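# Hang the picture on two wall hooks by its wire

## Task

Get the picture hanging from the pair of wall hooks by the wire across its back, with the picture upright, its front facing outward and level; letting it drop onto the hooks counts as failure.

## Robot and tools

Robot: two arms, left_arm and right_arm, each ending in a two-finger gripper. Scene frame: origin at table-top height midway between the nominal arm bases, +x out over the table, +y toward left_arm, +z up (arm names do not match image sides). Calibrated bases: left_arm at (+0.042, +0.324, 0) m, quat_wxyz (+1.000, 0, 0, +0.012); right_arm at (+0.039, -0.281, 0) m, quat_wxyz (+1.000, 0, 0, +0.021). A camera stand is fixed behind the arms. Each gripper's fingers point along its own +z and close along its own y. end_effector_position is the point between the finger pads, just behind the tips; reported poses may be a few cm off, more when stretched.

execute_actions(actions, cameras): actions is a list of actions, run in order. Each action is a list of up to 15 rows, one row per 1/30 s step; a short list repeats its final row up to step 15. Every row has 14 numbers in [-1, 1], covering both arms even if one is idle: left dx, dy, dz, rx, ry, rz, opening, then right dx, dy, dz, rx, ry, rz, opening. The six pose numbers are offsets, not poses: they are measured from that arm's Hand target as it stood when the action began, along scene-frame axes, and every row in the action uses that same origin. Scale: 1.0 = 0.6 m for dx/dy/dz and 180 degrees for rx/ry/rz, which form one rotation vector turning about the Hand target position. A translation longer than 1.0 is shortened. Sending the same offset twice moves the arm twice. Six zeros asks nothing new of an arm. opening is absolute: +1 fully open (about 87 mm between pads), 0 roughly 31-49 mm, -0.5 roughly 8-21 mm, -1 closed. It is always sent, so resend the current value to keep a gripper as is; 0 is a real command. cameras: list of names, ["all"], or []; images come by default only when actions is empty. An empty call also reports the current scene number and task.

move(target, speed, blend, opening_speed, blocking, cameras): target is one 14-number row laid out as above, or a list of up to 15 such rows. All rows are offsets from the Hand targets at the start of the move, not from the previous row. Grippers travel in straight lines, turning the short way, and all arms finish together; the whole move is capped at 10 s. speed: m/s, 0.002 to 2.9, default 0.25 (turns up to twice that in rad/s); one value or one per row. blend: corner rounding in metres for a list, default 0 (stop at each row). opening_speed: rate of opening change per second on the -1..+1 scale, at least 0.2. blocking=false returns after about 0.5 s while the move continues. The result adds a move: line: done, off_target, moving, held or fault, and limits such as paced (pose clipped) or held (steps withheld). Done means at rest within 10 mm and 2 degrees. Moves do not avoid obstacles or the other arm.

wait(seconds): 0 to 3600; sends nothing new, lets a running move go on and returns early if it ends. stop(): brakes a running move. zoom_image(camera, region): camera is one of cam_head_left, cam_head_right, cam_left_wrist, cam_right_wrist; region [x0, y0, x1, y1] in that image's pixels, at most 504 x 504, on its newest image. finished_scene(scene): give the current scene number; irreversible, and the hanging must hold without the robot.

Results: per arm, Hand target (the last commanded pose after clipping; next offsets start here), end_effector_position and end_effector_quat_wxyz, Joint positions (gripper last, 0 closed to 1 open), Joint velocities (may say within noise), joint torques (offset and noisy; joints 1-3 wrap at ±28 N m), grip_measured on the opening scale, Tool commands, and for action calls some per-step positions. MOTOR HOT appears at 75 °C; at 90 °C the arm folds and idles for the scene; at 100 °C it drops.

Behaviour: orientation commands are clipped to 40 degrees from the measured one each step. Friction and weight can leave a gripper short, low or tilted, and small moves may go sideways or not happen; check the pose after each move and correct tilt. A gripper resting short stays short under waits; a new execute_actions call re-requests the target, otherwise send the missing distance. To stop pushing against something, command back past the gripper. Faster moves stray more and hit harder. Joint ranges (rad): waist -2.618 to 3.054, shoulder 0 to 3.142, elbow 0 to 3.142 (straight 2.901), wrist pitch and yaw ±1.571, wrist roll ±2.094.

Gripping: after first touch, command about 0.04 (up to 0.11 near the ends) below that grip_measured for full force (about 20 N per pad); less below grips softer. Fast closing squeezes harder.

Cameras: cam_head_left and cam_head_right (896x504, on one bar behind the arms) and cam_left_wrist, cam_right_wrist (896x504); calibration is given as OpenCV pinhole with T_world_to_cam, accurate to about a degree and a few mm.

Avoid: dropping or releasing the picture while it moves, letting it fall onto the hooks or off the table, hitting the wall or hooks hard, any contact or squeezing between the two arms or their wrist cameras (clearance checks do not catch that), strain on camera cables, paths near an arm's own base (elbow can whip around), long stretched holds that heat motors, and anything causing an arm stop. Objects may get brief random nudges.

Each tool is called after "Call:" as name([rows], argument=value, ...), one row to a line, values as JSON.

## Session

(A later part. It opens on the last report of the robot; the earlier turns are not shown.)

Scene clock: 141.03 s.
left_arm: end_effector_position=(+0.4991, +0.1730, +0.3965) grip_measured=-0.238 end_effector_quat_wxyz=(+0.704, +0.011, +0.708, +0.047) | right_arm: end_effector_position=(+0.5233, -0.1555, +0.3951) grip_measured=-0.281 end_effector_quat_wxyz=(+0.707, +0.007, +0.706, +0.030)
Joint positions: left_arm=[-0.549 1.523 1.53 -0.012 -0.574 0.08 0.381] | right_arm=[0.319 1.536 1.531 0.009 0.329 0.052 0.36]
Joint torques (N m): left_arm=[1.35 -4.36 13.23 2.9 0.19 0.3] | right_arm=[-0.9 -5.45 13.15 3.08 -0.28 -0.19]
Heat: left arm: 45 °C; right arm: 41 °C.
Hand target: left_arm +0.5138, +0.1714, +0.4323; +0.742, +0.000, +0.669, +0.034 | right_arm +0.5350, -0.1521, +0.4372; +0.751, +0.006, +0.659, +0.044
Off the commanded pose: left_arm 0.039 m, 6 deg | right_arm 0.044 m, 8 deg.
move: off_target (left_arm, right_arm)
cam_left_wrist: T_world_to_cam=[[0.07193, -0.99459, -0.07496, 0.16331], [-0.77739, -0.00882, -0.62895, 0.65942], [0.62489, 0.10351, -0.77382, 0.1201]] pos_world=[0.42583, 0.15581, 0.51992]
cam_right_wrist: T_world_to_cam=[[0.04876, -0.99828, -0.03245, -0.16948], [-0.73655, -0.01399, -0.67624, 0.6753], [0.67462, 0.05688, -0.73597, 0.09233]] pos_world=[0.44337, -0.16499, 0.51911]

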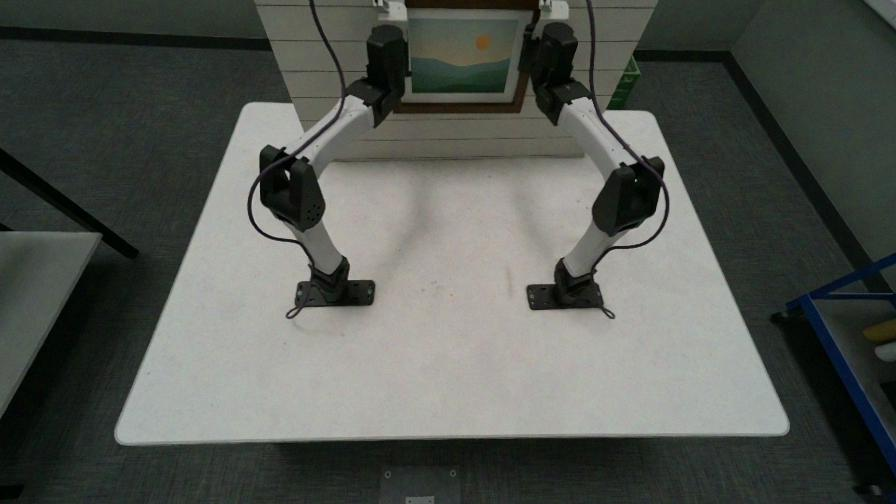

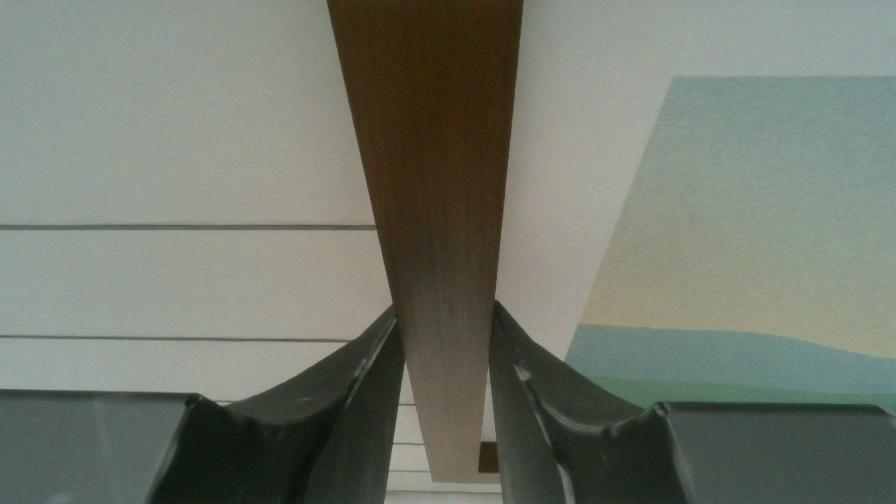

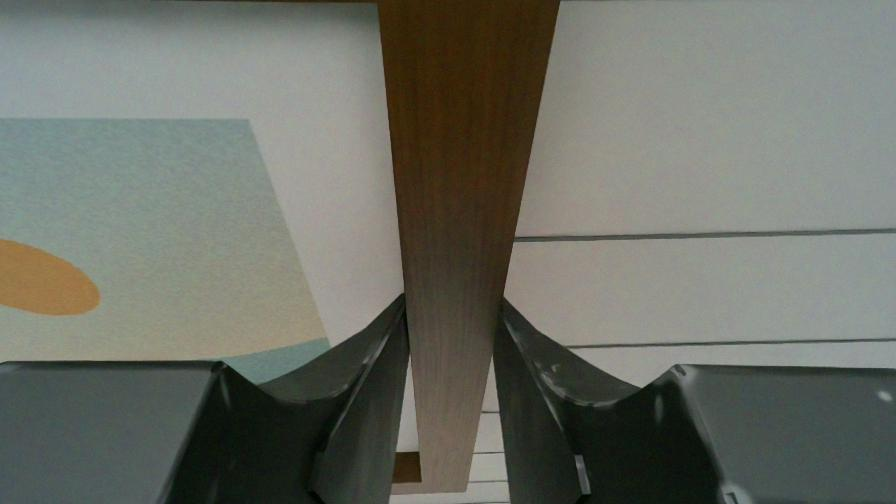

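Call:
move([
  [-0.005,0,-0.075,0,0,0,-0.5, -0.005,0,-0.075,0,0,0,-0.5],
], speed=[0.04], cameras=["cam_head_right"])

Call:
zoom_image(camera="cam_head_right", region=[360, 0, 580, 160])

Scene clock: 148.87 s.
left_arm: end_effector_position=(+0.4994, +0.1732, +0.3949) grip_measured=-0.240 end_effector_quat_wxyz=(+0.737, +0.006, +0.675, +0.040) | right_arm: end_effector_position=(+0.5239, -0.1565, +0.3919) grip_measured=-0.281 end_effector_quat_wxyz=(+0.740, +0.007, +0.672, +0.031)
Joint positions: left_arm=[-0.549 1.493 1.396 0.202 -0.566 0.12 0.38] | right_arm=[0.319 1.509 1.395 0.216 0.328 0.019 0.36]
Joint torques (N m): left_arm=[1.22 -3.73 7.28 2.45 0.14 -0.13] | right_arm=[-0.81 -4.77 7.23 2.64 -0.3 0.14]
Heat: left arm: 46 °C; right arm: 44 °C.
Hand target: left_arm +0.5108, +0.1714, +0.3874; +0.742, +0.000, +0.669, +0.034 | right_arm +0.5320, -0.1521, +0.3922; +0.751, +0.006, +0.659, +0.044
Off the commanded pose: left_arm 0.014 m, 1 deg | right_arm 0.009 m, 2 deg.
move: off_target (left_arm)

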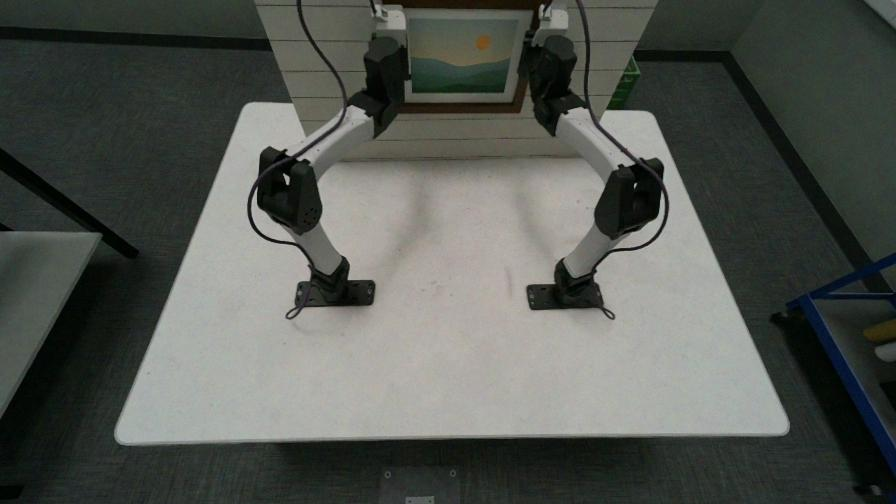

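Scaled by 2.291.

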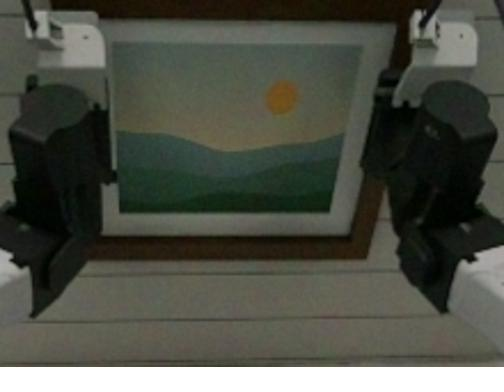

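Call:
move([
  [0,0,0.05,0,-0.036,0,-0.5, 0,0,0.05,0,-0.036,0,-0.5],
  [-0.012,0,0.05,0,-0.036,0,-0.5, -0.012,0,0.05,0,-0.036,0,-0.5],
], speed=[0.06, 0.03], cameras=["cam_head_right","cam_left_wrist","cam_right_wrist"])

Call:
zoom_image(camera="cam_head_right", region=[360, 0, 580, 160])

Scene clock: 154.40 s.
left_arm: end_effector_position=(+0.4990, +0.1730, +0.3960) grip_measured=-0.240 end_effector_quat_wxyz=(+0.749, +0.011, +0.661, +0.046) | right_arm: end_effector_position=(+0.5235, -0.1578, +0.3940) grip_measured=-0.280 end_effector_quat_wxyz=(+0.752, +0.002, +0.658, +0.026)
Joint positions: left_arm=[-0.553 1.488 1.358 0.28 -0.569 0.158 0.38] | right_arm=[0.319 1.503 1.36 0.283 0.328 -0.007 0.36]
Joint torques (N m): left_arm=[0.35 -5.74 8.83 2.9 0.13 0.19] | right_arm=[0.08 -6.64 8.5 3.06 -0.29 -0.03]
Heat: left arm: 47 °C; right arm: 44 °C.
Hand target: left_arm +0.5036, +0.1713, +0.4173; +0.779, -0.002, +0.626, +0.034 | right_arm +0.5248, -0.1521, +0.4223; +0.787, +0.004, +0.615, +0.044
Off the commanded pose: left_arm 0.022 m, 6 deg | right_arm 0.029 m, 7 deg.
move: off_target (left_arm, right_arm)
cam_left_wrist: T_world_to_cam=[[0.0763, -0.99485, -0.06666, 0.1578], [-0.68999, -0.00442, -0.72381, 0.65221], [0.71979, 0.10122, -0.68677, 0.03821]] pos_world=[0.41047, 0.156, 0.50883]
cam_right_wrist: T_world_to_cam=[[0.04909, -0.99867, -0.0157, -0.17862], [-0.64221, -0.01952, -0.76628, 0.65984], [0.76495, 0.04771, -0.64232, 0.00585]] pos_world=[0.42805, -0.16578, 0.50657]

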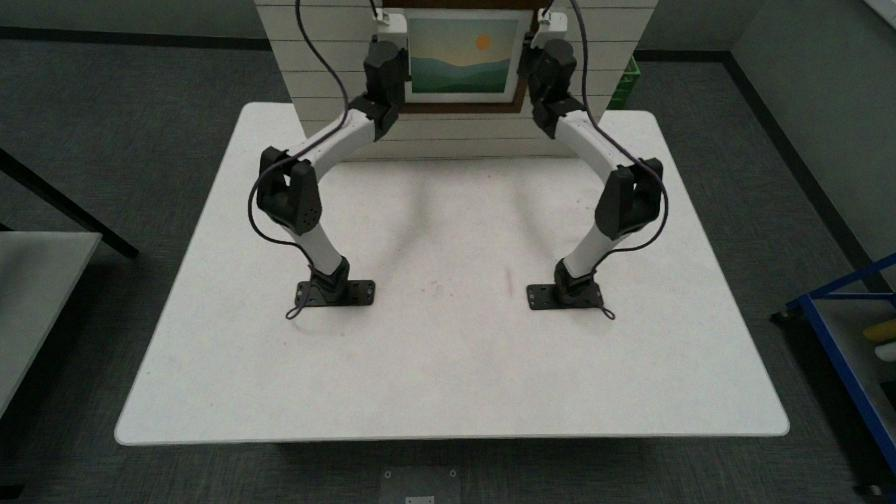

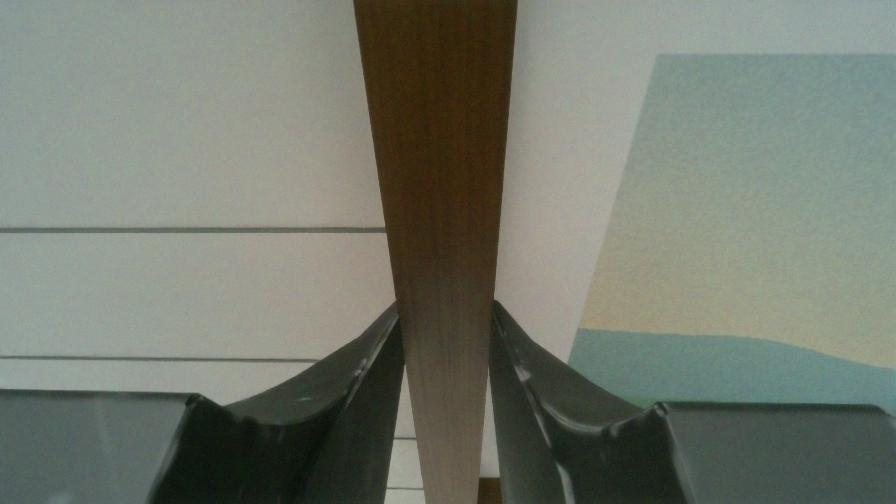

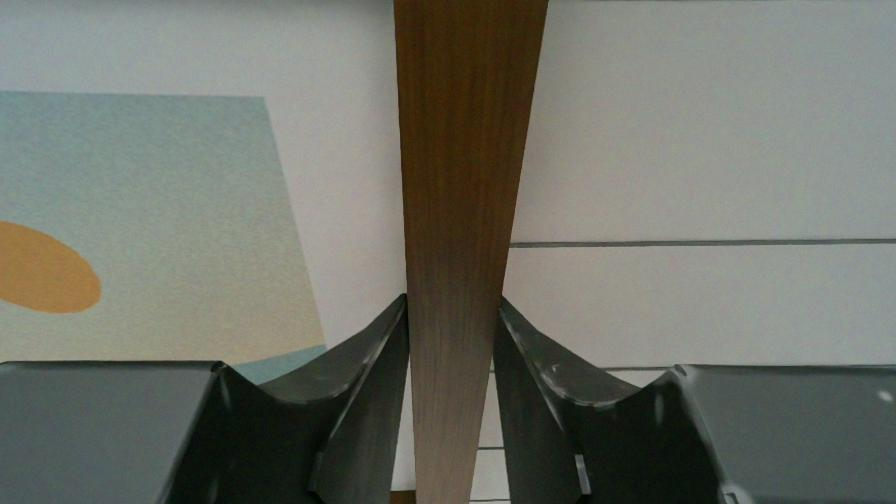

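Scaled by 2.291.

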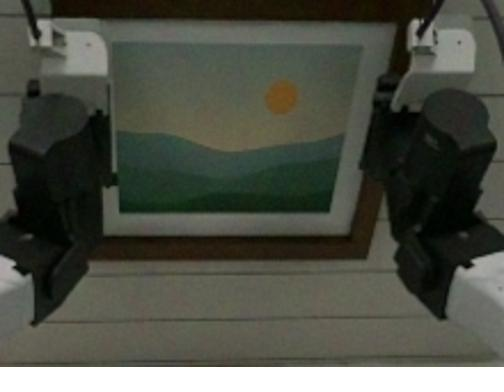

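Call:
move([
  [0,0,0.025,0,0,0,-0.5, 0,0,0.025,0,0,0,-0.5],
  [-0.015,0,0.025,0,0,0,-0.5, -0.015,0,0.025,0,0,0,-0.5],
], speed=[0.06, 0.03], cameras=["cam_head_right"])

Scene clock: 156.23 s.
left_arm: end_effector_position=(+0.4985, +0.1729, +0.3962) grip_measured=-0.240 end_effector_quat_wxyz=(+0.747, +0.011, +0.663, +0.047) | right_arm: end_effector_position=(+0.5225, -0.1557, +0.3945) grip_measured=-0.280 end_effector_quat_wxyz=(+0.750, +0.000, +0.660, +0.027)
Joint positions: left_arm=[-0.555 1.488 1.362 0.27 -0.571 0.158 0.38] | right_arm=[0.324 1.502 1.367 0.27 0.328 -0.008 0.36]
Joint torques (N m): left_arm=[-0.75 -7.86 11.25 2.55 0.02 0.2] | right_arm=[0.49 -8.65 10.81 2.69 -0.2 -0.05]
Heat: left arm: 47 °C; right arm: 44 °C.
Hand target: left_arm +0.4946, +0.1713, +0.4323; +0.779, -0.001, +0.626, +0.034 | right_arm +0.5159, -0.1521, +0.4372; +0.787, +0.004, +0.615, +0.044
Off the commanded pose: left_arm 0.036 m, 6 deg | right_arm 0.043 m, 7 deg.
move: off_target (left_arm, right_arm)

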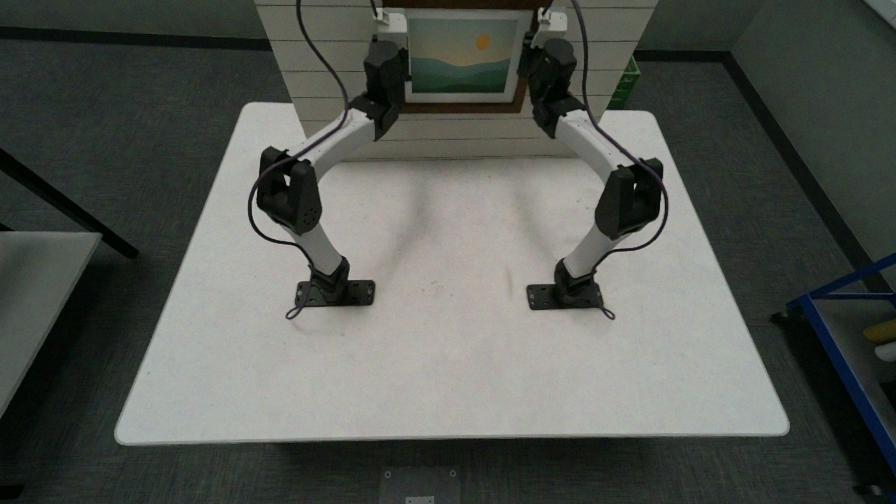

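Call:
move(target=[-0.013,0,0.0,0,0,0,-0.5, -0.013,0,0.0,0,0,0,-0.5], speed=0.03, cameras=["cam_head_right","cam_left_wrist"])

Call:
zoom_image(camera="cam_head_right", region=[360, 0, 580, 160])

Scene clock: 157.80 s.
left_arm: end_effector_position=(+0.4971, +0.1698, +0.3968) grip_measured=-0.240 end_effector_quat_wxyz=(+0.748, +0.013, +0.662, +0.044) | right_arm: end_effector_position=(+0.5220, -0.1557, +0.3951) grip_measured=-0.280 end_effector_quat_wxyz=(+0.750, +0.000, +0.660, +0.027)
Joint positions: left_arm=[-0.562 1.486 1.362 0.27 -0.571 0.158 0.38] | right_arm=[0.324 1.5 1.367 0.268 0.328 -0.008 0.36]
Joint torques (N m): left_arm=[-1.1 -9.76 9.62 2.52 -0.11 0.23] | right_arm=[1.2 -10.35 8.88 2.67 -0.13 -0.07]
Heat: left arm: 47 °C; right arm: 44 °C.
Hand target: left_arm +0.4867, +0.1713, +0.4324; +0.779, -0.001, +0.626, +0.034 | right_arm +0.5080, -0.1522, +0.4373; +0.787, +0.004, +0.615, +0.044
Off the commanded pose: left_arm 0.037 m, 6 deg | right_arm 0.045 m, 7 deg.
move: off_target (left_arm, right_arm)
cam_left_wrist: T_world_to_cam=[[0.07007, -0.99517, -0.06871, 0.15875], [-0.69227, 0.00108, -0.72164, 0.65086], [0.71823, 0.09813, -0.68885, 0.04259]] pos_world=[0.40886, 0.1531, 0.50993]

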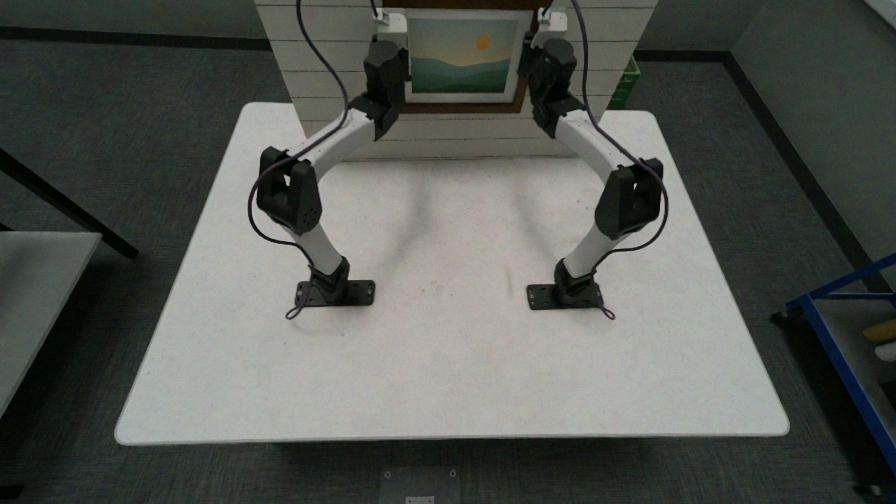

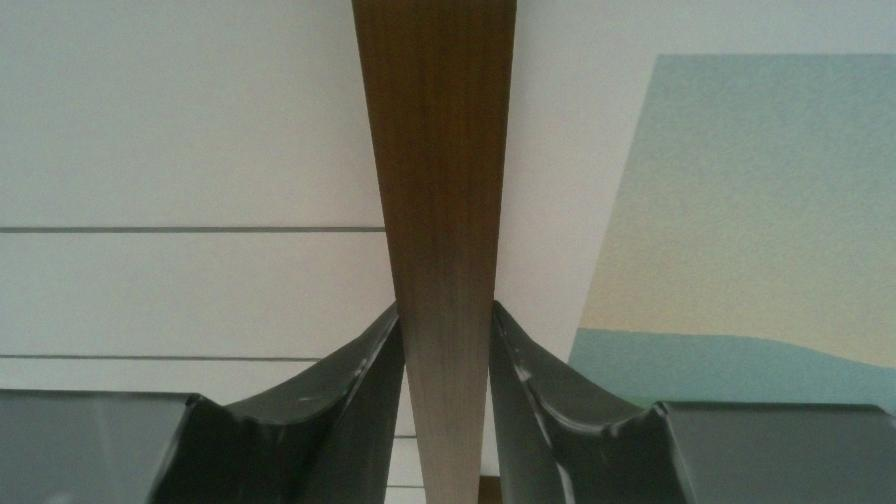

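Scaled by 2.291.

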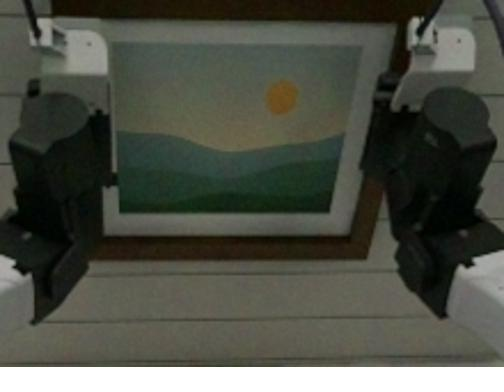

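Call:
move(target=[0,0,-0.07,0,0,0,-0.5, 0,0,-0.07,0,0,0,-0.5], speed=0.04, cameras=["cam_head_right","cam_left_wrist"])

Call:
zoom_image(camera="cam_head_right", region=[360, 0, 580, 160])

Scene clock: 164.97 s.
left_arm: end_effector_position=(+0.4957, +0.1699, +0.3481) grip_measured=-0.239 end_effector_quat_wxyz=(+0.739, +0.016, +0.671, +0.046) | right_arm: end_effector_position=(+0.5190, -0.1551, +0.3449) grip_measured=-0.280 end_effector_quat_wxyz=(+0.740, +0.001, +0.672, +0.031)
Joint positions: left_arm=[-0.563 1.477 1.186 0.407 -0.573 0.15 0.381] | right_arm=[0.326 1.487 1.186 0.404 0.328 0.01 0.36]
Joint torques (N m): left_arm=[-1.03 -10.25 9.51 2.76 -0.11 0.29] | right_arm=[1.09 -10.56 9.06 2.95 -0.1 -0.22]
Heat: left arm: 48 °C; right arm: 44 °C.
Hand target: left_arm +0.4867, +0.1713, +0.3903; +0.779, -0.001, +0.626, +0.034 | right_arm +0.5080, -0.1521, +0.3952; +0.787, +0.004, +0.615, +0.044
Off the commanded pose: left_arm 0.043 m, 7 deg | right_arm 0.052 m, 9 deg.
move: off_target (left_arm, right_arm)
cam_left_wrist: T_world_to_cam=[[0.06766, -0.99478, -0.07635, 0.15944], [-0.70986, 0.00578, -0.70432, 0.61656], [0.70109, 0.10185, -0.70576, 0.0239]] pos_world=[0.41013, 0.1526, 0.4633]

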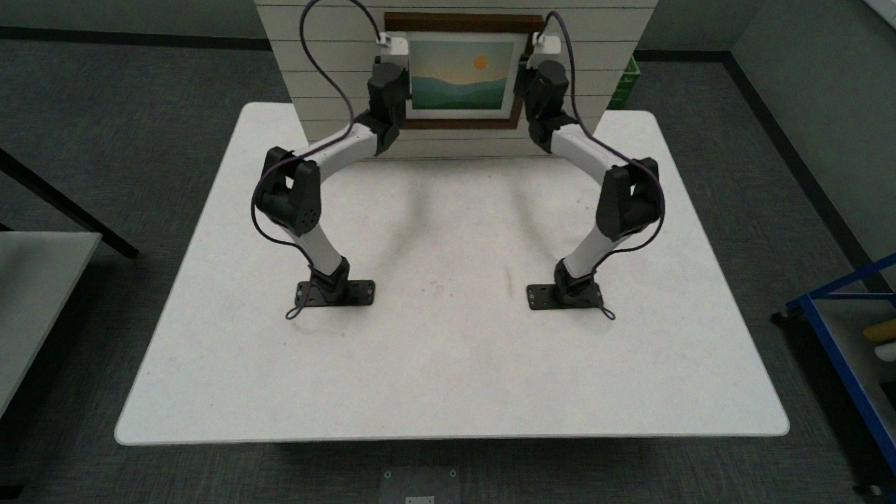

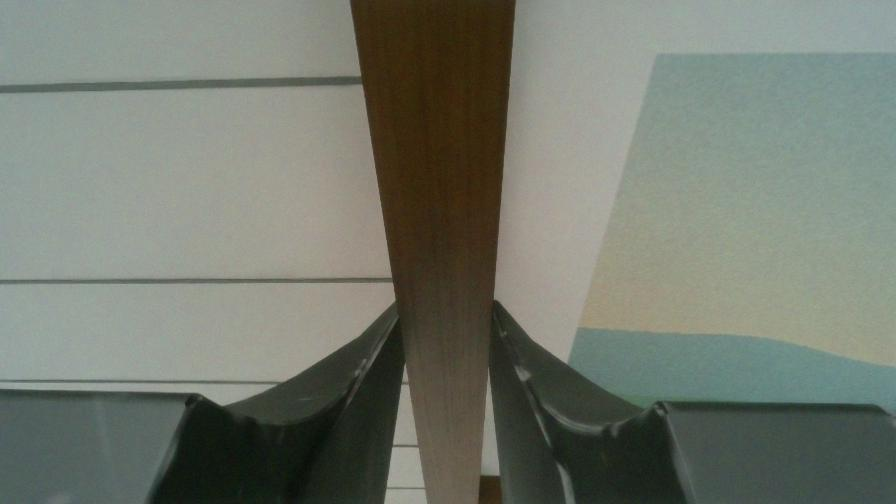

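Scaled by 2.291.

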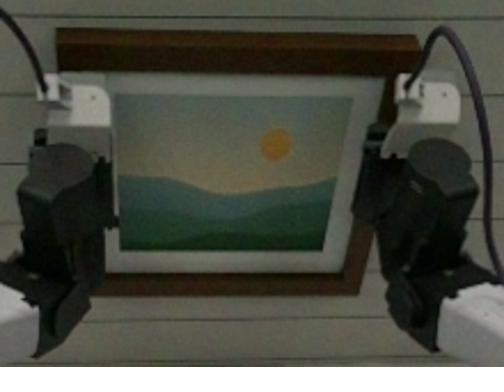

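Call:
move([
  [0.01,0,-0.02,0,0,0,-0.5, 0.01,0,-0.02,0,0,0,-0.5],
  [0.01,0,-0.075,0,0,0,-0.5, 0.01,0,-0.075,0,0,0,-0.5],
], speed=0.04, blend=[0.005,0], cameras=["cam_head_right","cam_left_wrist"])

Call:
zoom_image(camera="cam_head_right", region=[360, 0, 580, 160])

Scene clock: 168.47 s.
left_arm: end_effector_position=(+0.4923, +0.1722, +0.3206) grip_measured=-0.239 end_effector_quat_wxyz=(+0.750, +0.012, +0.660, +0.043) | right_arm: end_effector_position=(+0.5147, -0.1565, +0.3193) grip_measured=-0.281 end_effector_quat_wxyz=(+0.752, +0.002, +0.658, +0.032)
Joint positions: left_arm=[-0.563 1.477 1.043 0.588 -0.572 0.159 0.38] | right_arm=[0.327 1.485 1.046 0.582 0.328 -0.001 0.359]
Joint torques (N m): left_arm=[-0.24 -6.63 9.22 2.73 0 0.21] | right_arm=[0.39 -7.08 8.88 2.97 -0.17 -0.1]
Heat: left arm: 48 °C; right arm: 44 °C.
Hand target: left_arm +0.4928, +0.1713, +0.3453; +0.779, -0.001, +0.626, +0.034 | right_arm +0.5140, -0.1520, +0.3502; +0.787, +0.003, +0.616, +0.044
Off the commanded pose: left_arm 0.025 m, 5 deg | right_arm 0.031 m, 6 deg.
move: off_target (left_arm, right_arm)
cam_left_wrist: T_world_to_cam=[[0.07021, -0.99546, -0.0642, 0.15479], [-0.68708, -0.0016, -0.72658, 0.59204], [0.72318, 0.09513, -0.68408, -0.01003]] pos_world=[0.40316, 0.15599, 0.43324]

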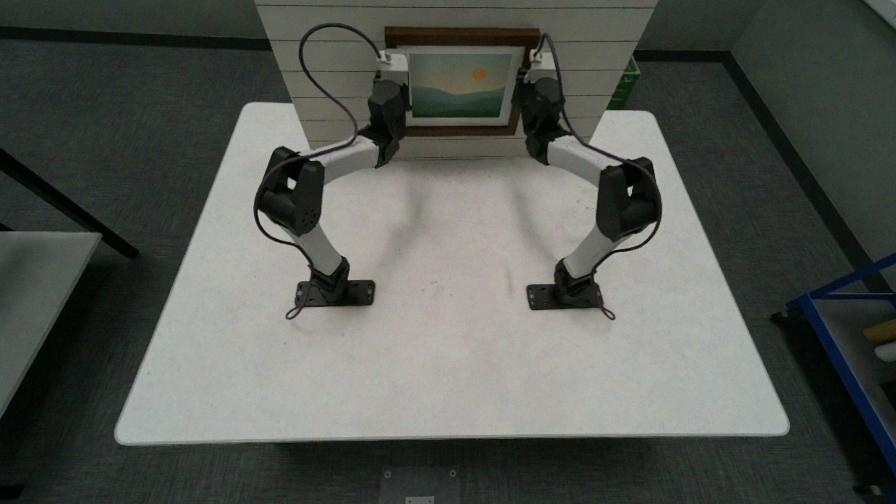

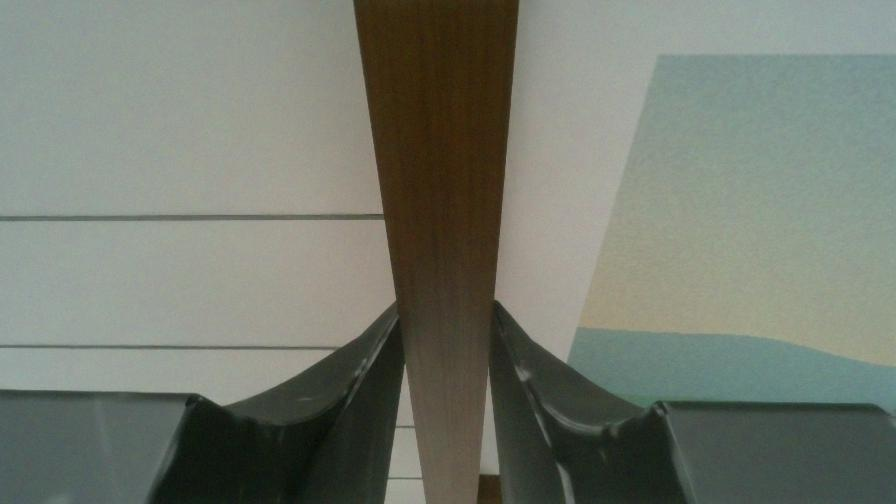

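Scaled by 2.291.

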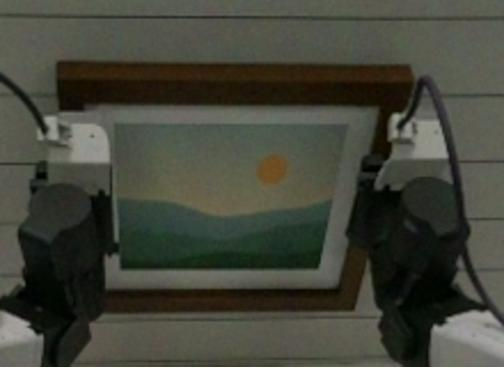

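Call:
move(target=[0.0,0,-0.03,0,0,0,-0.5, 0.0,0,-0.03,0,0,0,-0.5], speed=0.03, cameras=["cam_head_right"])

Call:
zoom_image(camera="cam_head_right", region=[360, 0, 580, 160])

Scene clock: 170.97 s.
left_arm: end_effector_position=(+0.4915, +0.1728, +0.3052) grip_measured=-0.239 end_effector_quat_wxyz=(+0.752, +0.011, +0.658, +0.043) | right_arm: end_effector_position=(+0.5135, -0.1566, +0.3041) grip_measured=-0.282 end_effector_quat_wxyz=(+0.754, +0.001, +0.656, +0.032)
Joint positions: left_arm=[-0.563 1.488 0.986 0.663 -0.572 0.161 0.38] | right_arm=[0.328 1.496 0.988 0.655 0.328 -0.003 0.359]
Joint torques (N m): left_arm=[-0.21 -6.26 9.11 2.76 0 0.18] | right_arm=[0.29 -6.65 8.75 2.98 -0.17 -0.08]
Heat: left arm: 49 °C; right arm: 44 °C.
Hand target: left_arm +0.4927, +0.1713, +0.3275; +0.779, -0.002, +0.626, +0.034 | right_arm +0.5140, -0.1521, +0.3322; +0.787, +0.004, +0.615, +0.044
Off the commanded pose: left_arm 0.022 m, 5 deg | right_arm 0.028 m, 6 deg.
move: off_target (left_arm, right_arm)

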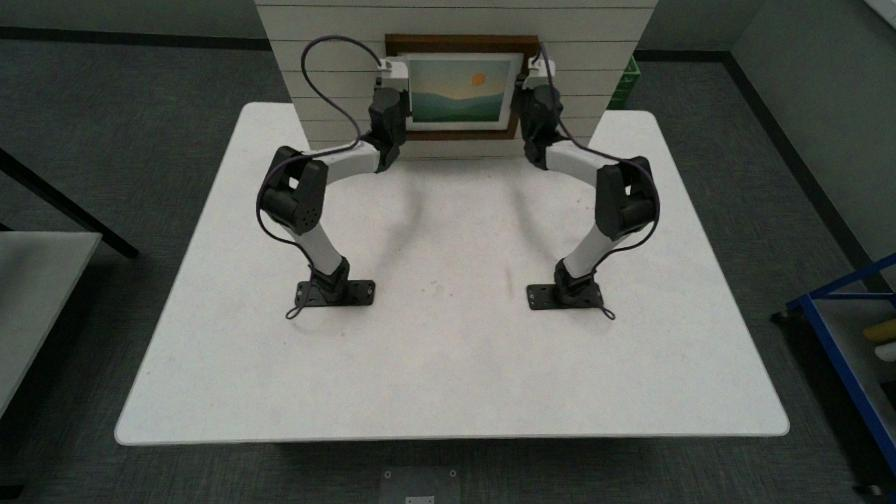

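Scaled by 2.291.

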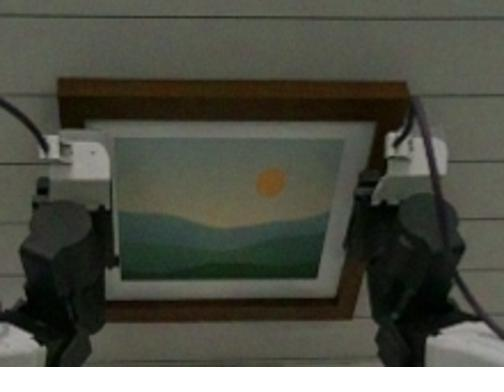

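Call:
move(target=[0.0,0,-0.04,0,0,0,-0.5, 0.0,0,-0.04,0,0,0,-0.5], speed=0.03, cameras=["cam_head_right","cam_left_wrist"])

Call:
zoom_image(camera="cam_head_right", region=[360, 0, 580, 160])

Scene clock: 178.80 s.
left_arm: end_effector_position=(+0.4921, +0.1726, +0.2947) grip_measured=-0.240 end_effector_quat_wxyz=(+0.764, +0.006, +0.643, +0.040) | right_arm: end_effector_position=(+0.5137, -0.1569, +0.2949) grip_measured=-0.283 end_effector_quat_wxyz=(+0.768, +0.002, +0.639, +0.033)
Joint positions: left_arm=[-0.563 1.517 0.925 0.797 -0.57 0.174 0.38] | right_arm=[0.328 1.522 0.927 0.789 0.327 -0.017 0.359]
Joint torques (N m): left_arm=[-0.17 -5.71 8.06 2.4 0.01 0.03] | right_arm=[0.28 -5.96 7.98 2.63 -0.19 0.05]
Heat: left arm: 48 °C; right arm: 46 °C.
Hand target: left_arm +0.4928, +0.1713, +0.3034; +0.779, -0.002, +0.626, +0.034 | right_arm +0.5140, -0.1521, +0.3083; +0.787, +0.004, +0.615, +0.044
Off the commanded pose: left_arm 0.009 m, 3 deg | right_arm 0.014 m, 4 deg.
move: off_target (left_arm, right_arm)
cam_left_wrist: T_world_to_cam=[[0.07308, -0.99609, -0.04973, 0.14794], [-0.65458, -0.01028, -0.75593, 0.56715], [0.75246, 0.08779, -0.65277, -0.05007]] pos_world=[0.39811, 0.15758, 0.4034]

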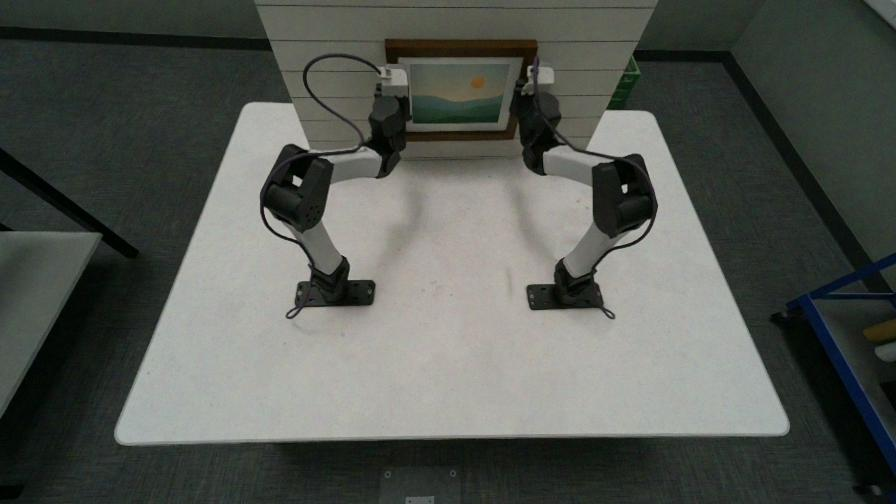

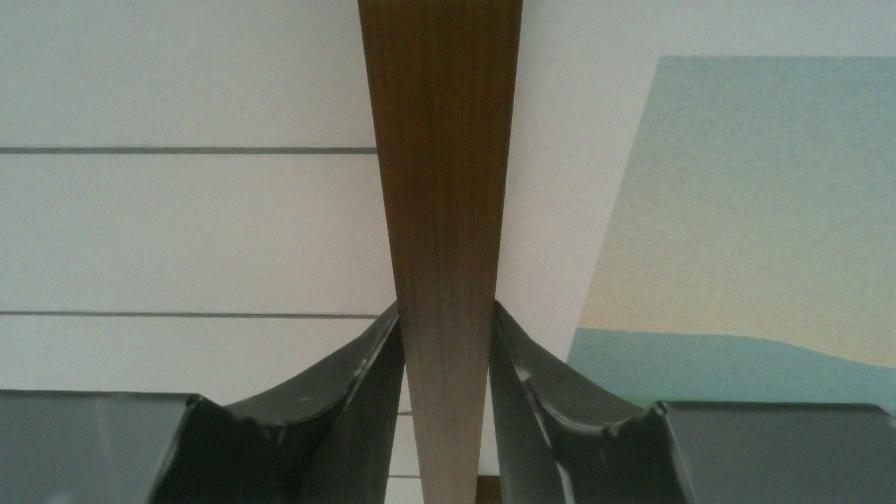

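Scaled by 2.291.

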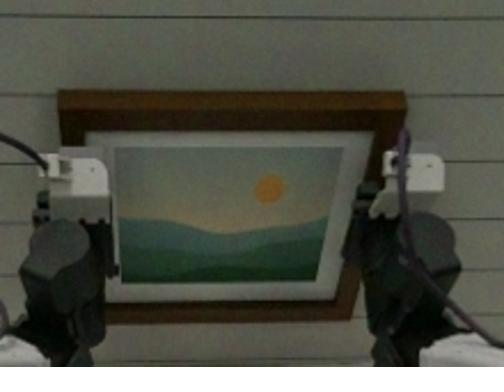

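Call:
move(target=[0.0,0,-0.03,0,0,0,-0.5, 0.0,0,-0.03,0,0,0,-0.5], speed=0.03, cameras=["cam_head_right","cam_head_left"])

Call:
zoom_image(camera="cam_head_right", region=[360, 0, 580, 160])

Call:
zoom_image(camera="cam_head_left", region=[360, 0, 580, 160])

Scene clock: 181.47 s.
left_arm: end_effector_position=(+0.4918, +0.1728, +0.2926) grip_measured=-0.240 end_effector_quat_wxyz=(+0.779, +0.001, +0.626, +0.036) | right_arm: end_effector_position=(+0.5131, -0.1568, +0.2927) grip_measured=-0.284 end_effector_quat_wxyz=(+0.783, +0.004, +0.620, +0.036)
Joint positions: left_arm=[-0.563 1.539 0.886 0.914 -0.566 0.19 0.38] | right_arm=[0.328 1.545 0.886 0.904 0.322 -0.027 0.358]
Joint torques (N m): left_arm=[-0.21 -5.01 7.02 2 -0.01 -0.07] | right_arm=[0.27 -5.23 7.12 2.22 -0.16 0.14]
Heat: left arm: 48 °C; right arm: 46 °C.
Hand target: left_arm +0.4927, +0.1713, +0.2853; +0.779, -0.001, +0.626, +0.034 | right_arm +0.5140, -0.1521, +0.2902; +0.787, +0.003, +0.616, +0.044
Off the commanded pose: left_arm 0.007 m, 0 deg | right_arm 0.005 m, 1 deg.
move: done
Images, in order (width x height): cam_head_left 896x504, cam_head_right 896x504.

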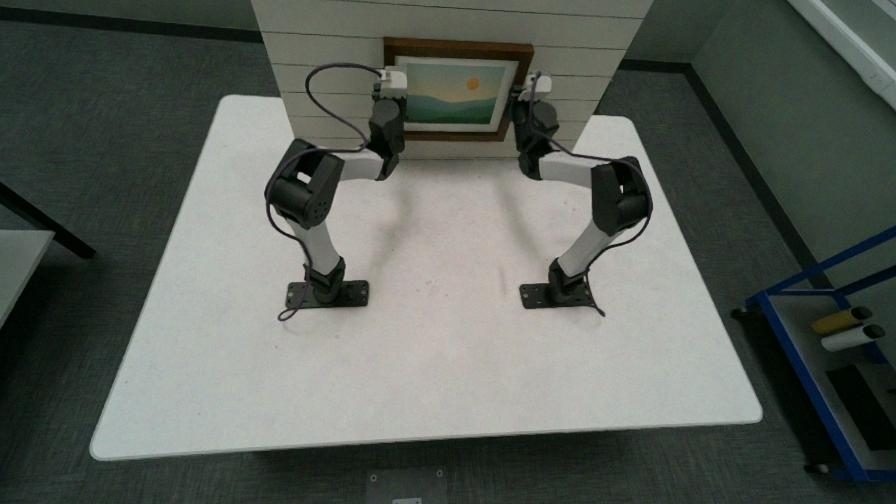

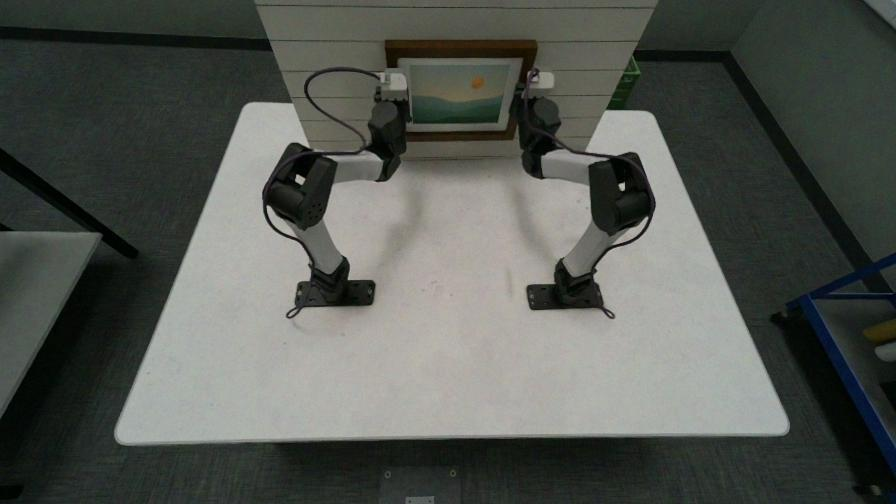

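Scaled by 2.291.

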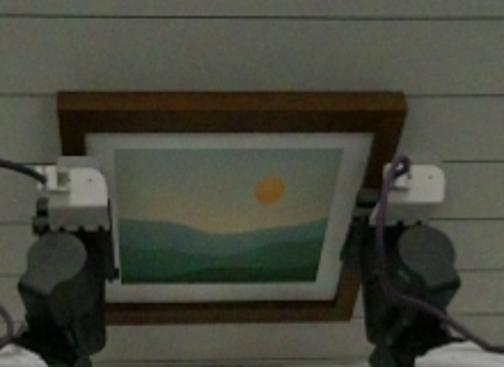

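Scaled by 2.291.

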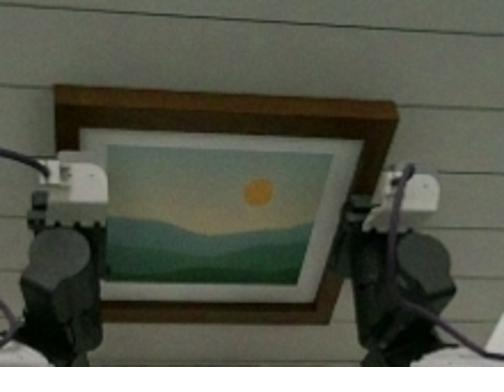

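Call:
move(target=[-0.025,0,0.0,0,0,0,-0.5, -0.025,0,0.0,0,0,0,-0.5], speed=0.03, cameras=["cam_head_right"])

Call:
zoom_image(camera="cam_head_right", region=[360, 0, 580, 160])

Scene clock: 185.43 s.
left_arm: end_effector_position=(+0.4851, +0.1702, +0.2917) grip_measured=-0.240 end_effector_quat_wxyz=(+0.786, +0.003, +0.618, +0.031) | right_arm: end_effector_position=(+0.5051, -0.1541, +0.2928) grip_measured=-0.285 end_effector_quat_wxyz=(+0.790, +0.001, +0.612, +0.040)
Joint positions: left_arm=[-0.576 1.531 0.851 0.964 -0.568 0.199 0.38] | right_arm=[0.34 1.53 0.847 0.95 0.322 -0.035 0.357]
Joint torques (N m): left_arm=[-1.18 -8.32 5.94 1.57 -0.25 -0.1] | right_arm=[0.84 -7.94 5.76 1.74 0 0.16]
Heat: left arm: 47 °C; right arm: 46 °C.
Hand target: left_arm +0.4777, +0.1713, +0.2853; +0.779, -0.001, +0.626, +0.034 | right_arm +0.4990, -0.1520, +0.2903; +0.787, +0.004, +0.615, +0.044
Off the commanded pose: left_arm 0.010 m, 1 deg | right_arm 0.007 m, 1 deg.
move: done

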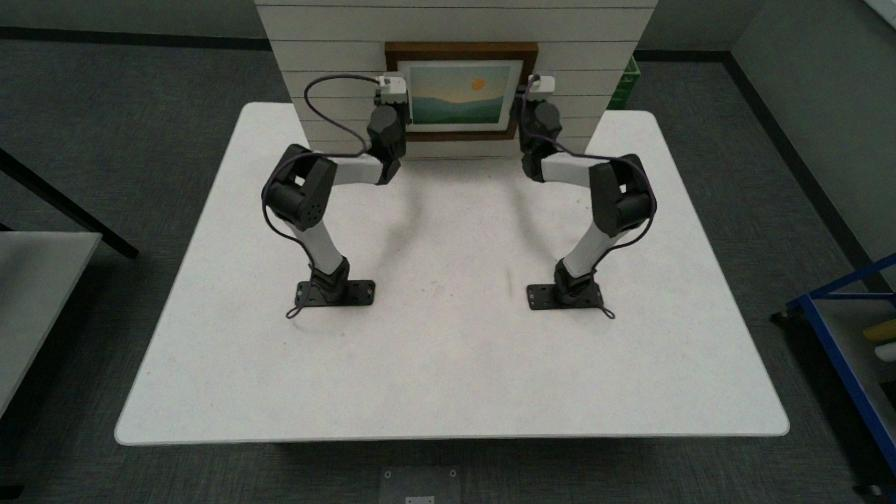

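Scaled by 2.291.

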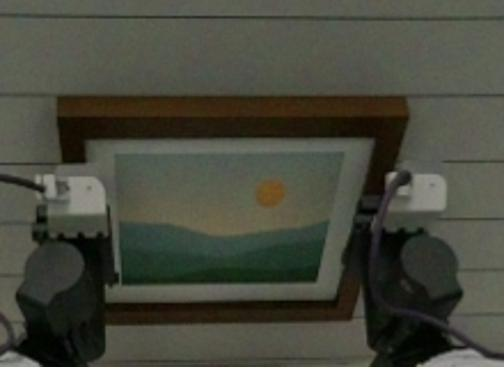

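Call:
move([
  [0.0167,0,0.025,0,0,0,-0.5, 0.0167,0,0.022,0,0,0,-0.5],
  [0.0167,0,0.025,0,0,0,0.3, 0.0167,0,0.022,0,0,0,0.3],
], speed=0.04, opening_speed=0.4, cameras=["all"])

Call:
zoom_image(camera="cam_head_right", region=[360, 0, 580, 160])

Scene clock: 190.77 s.
left_arm: end_effector_position=(+0.4881, +0.1692, +0.2872) grip_measured=+0.299 end_effector_quat_wxyz=(+0.772, +0.009, +0.634, +0.038) | right_arm: end_effector_position=(+0.5086, -0.1533, +0.2912) grip_measured=+0.299 end_effector_quat_wxyz=(+0.780, -0.002, +0.624, +0.037)
Joint positions: left_arm=[-0.576 1.531 0.878 0.889 -0.574 0.194 0.65] | right_arm=[0.339 1.53 0.875 0.889 0.323 -0.032 0.65]
Joint torques (N m): left_arm=[0.27 -7.94 9.85 1.72 -0.02 -0.09] | right_arm=[-0.16 -7.09 9.85 1.8 -0.11 0.17]
Heat: left arm: 46 °C; right arm: 44 °C.
Hand target: left_arm +0.4878, +0.1713, +0.3004; +0.779, -0.002, +0.626, +0.034 | right_arm +0.5090, -0.1520, +0.3034; +0.787, +0.003, +0.615, +0.044
Off the commanded pose: left_arm 0.013 m, 2 deg | right_arm 0.012 m, 2 deg.
move: off_target (left_arm, right_arm)
cam_left_wrist: T_world_to_cam=[[0.06835, -0.99636, -0.05088, 0.14719], [-0.63557, -0.00417, -0.77204, 0.55323], [0.76901, 0.08511, -0.63354, -0.06485]] pos_world=[0.39143, 0.15448, 0.39352]
cam_right_wrist: T_world_to_cam=[[0.07121, -0.99728, -0.01887, -0.18517], [-0.57094, -0.02524, -0.8206, 0.55022], [0.8179, 0.0692, -0.57119, -0.09333]] pos_world=[0.40366, -0.16432, 0.39471]

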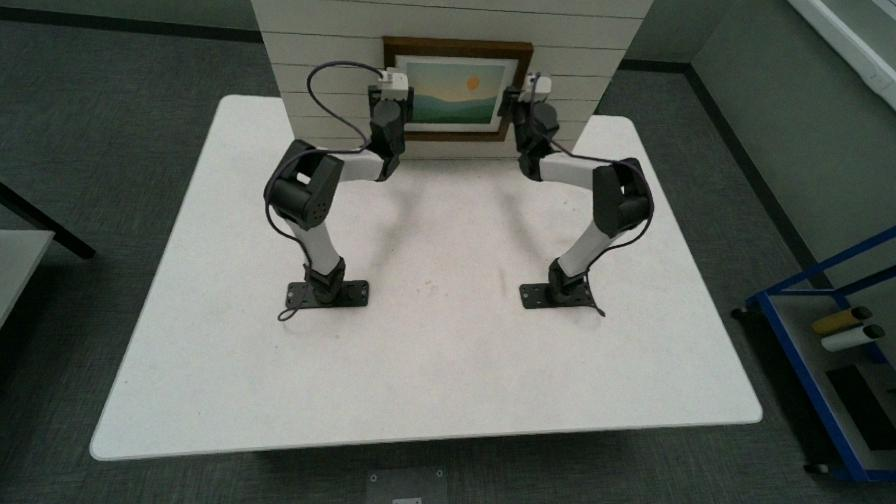

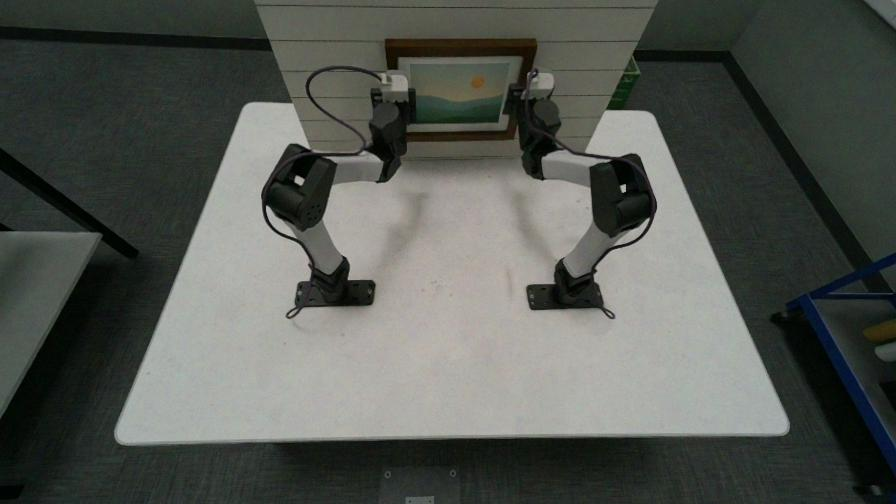

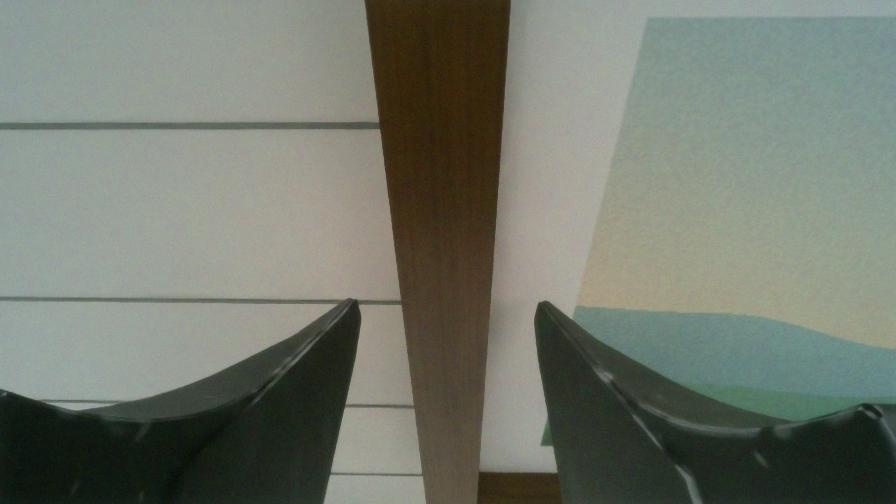

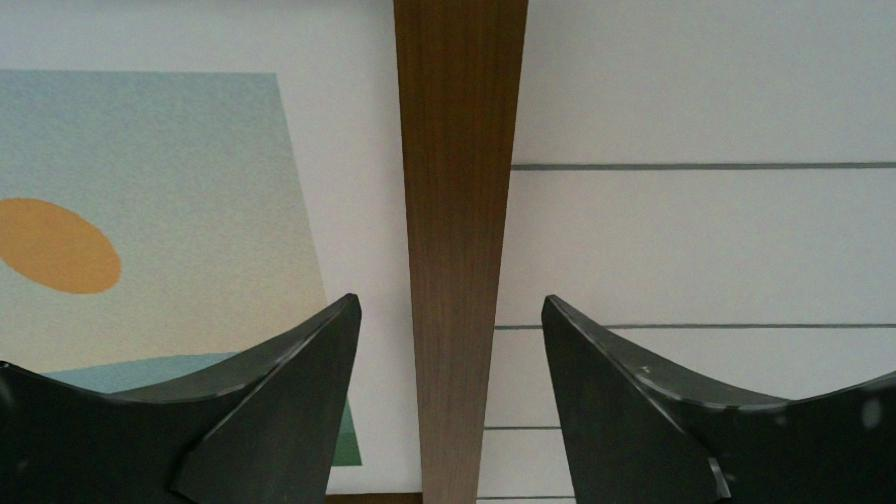

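Scaled by 2.291.

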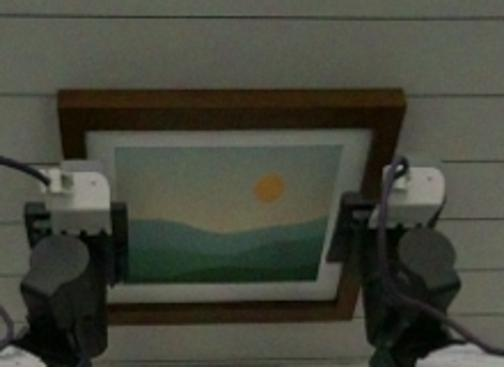

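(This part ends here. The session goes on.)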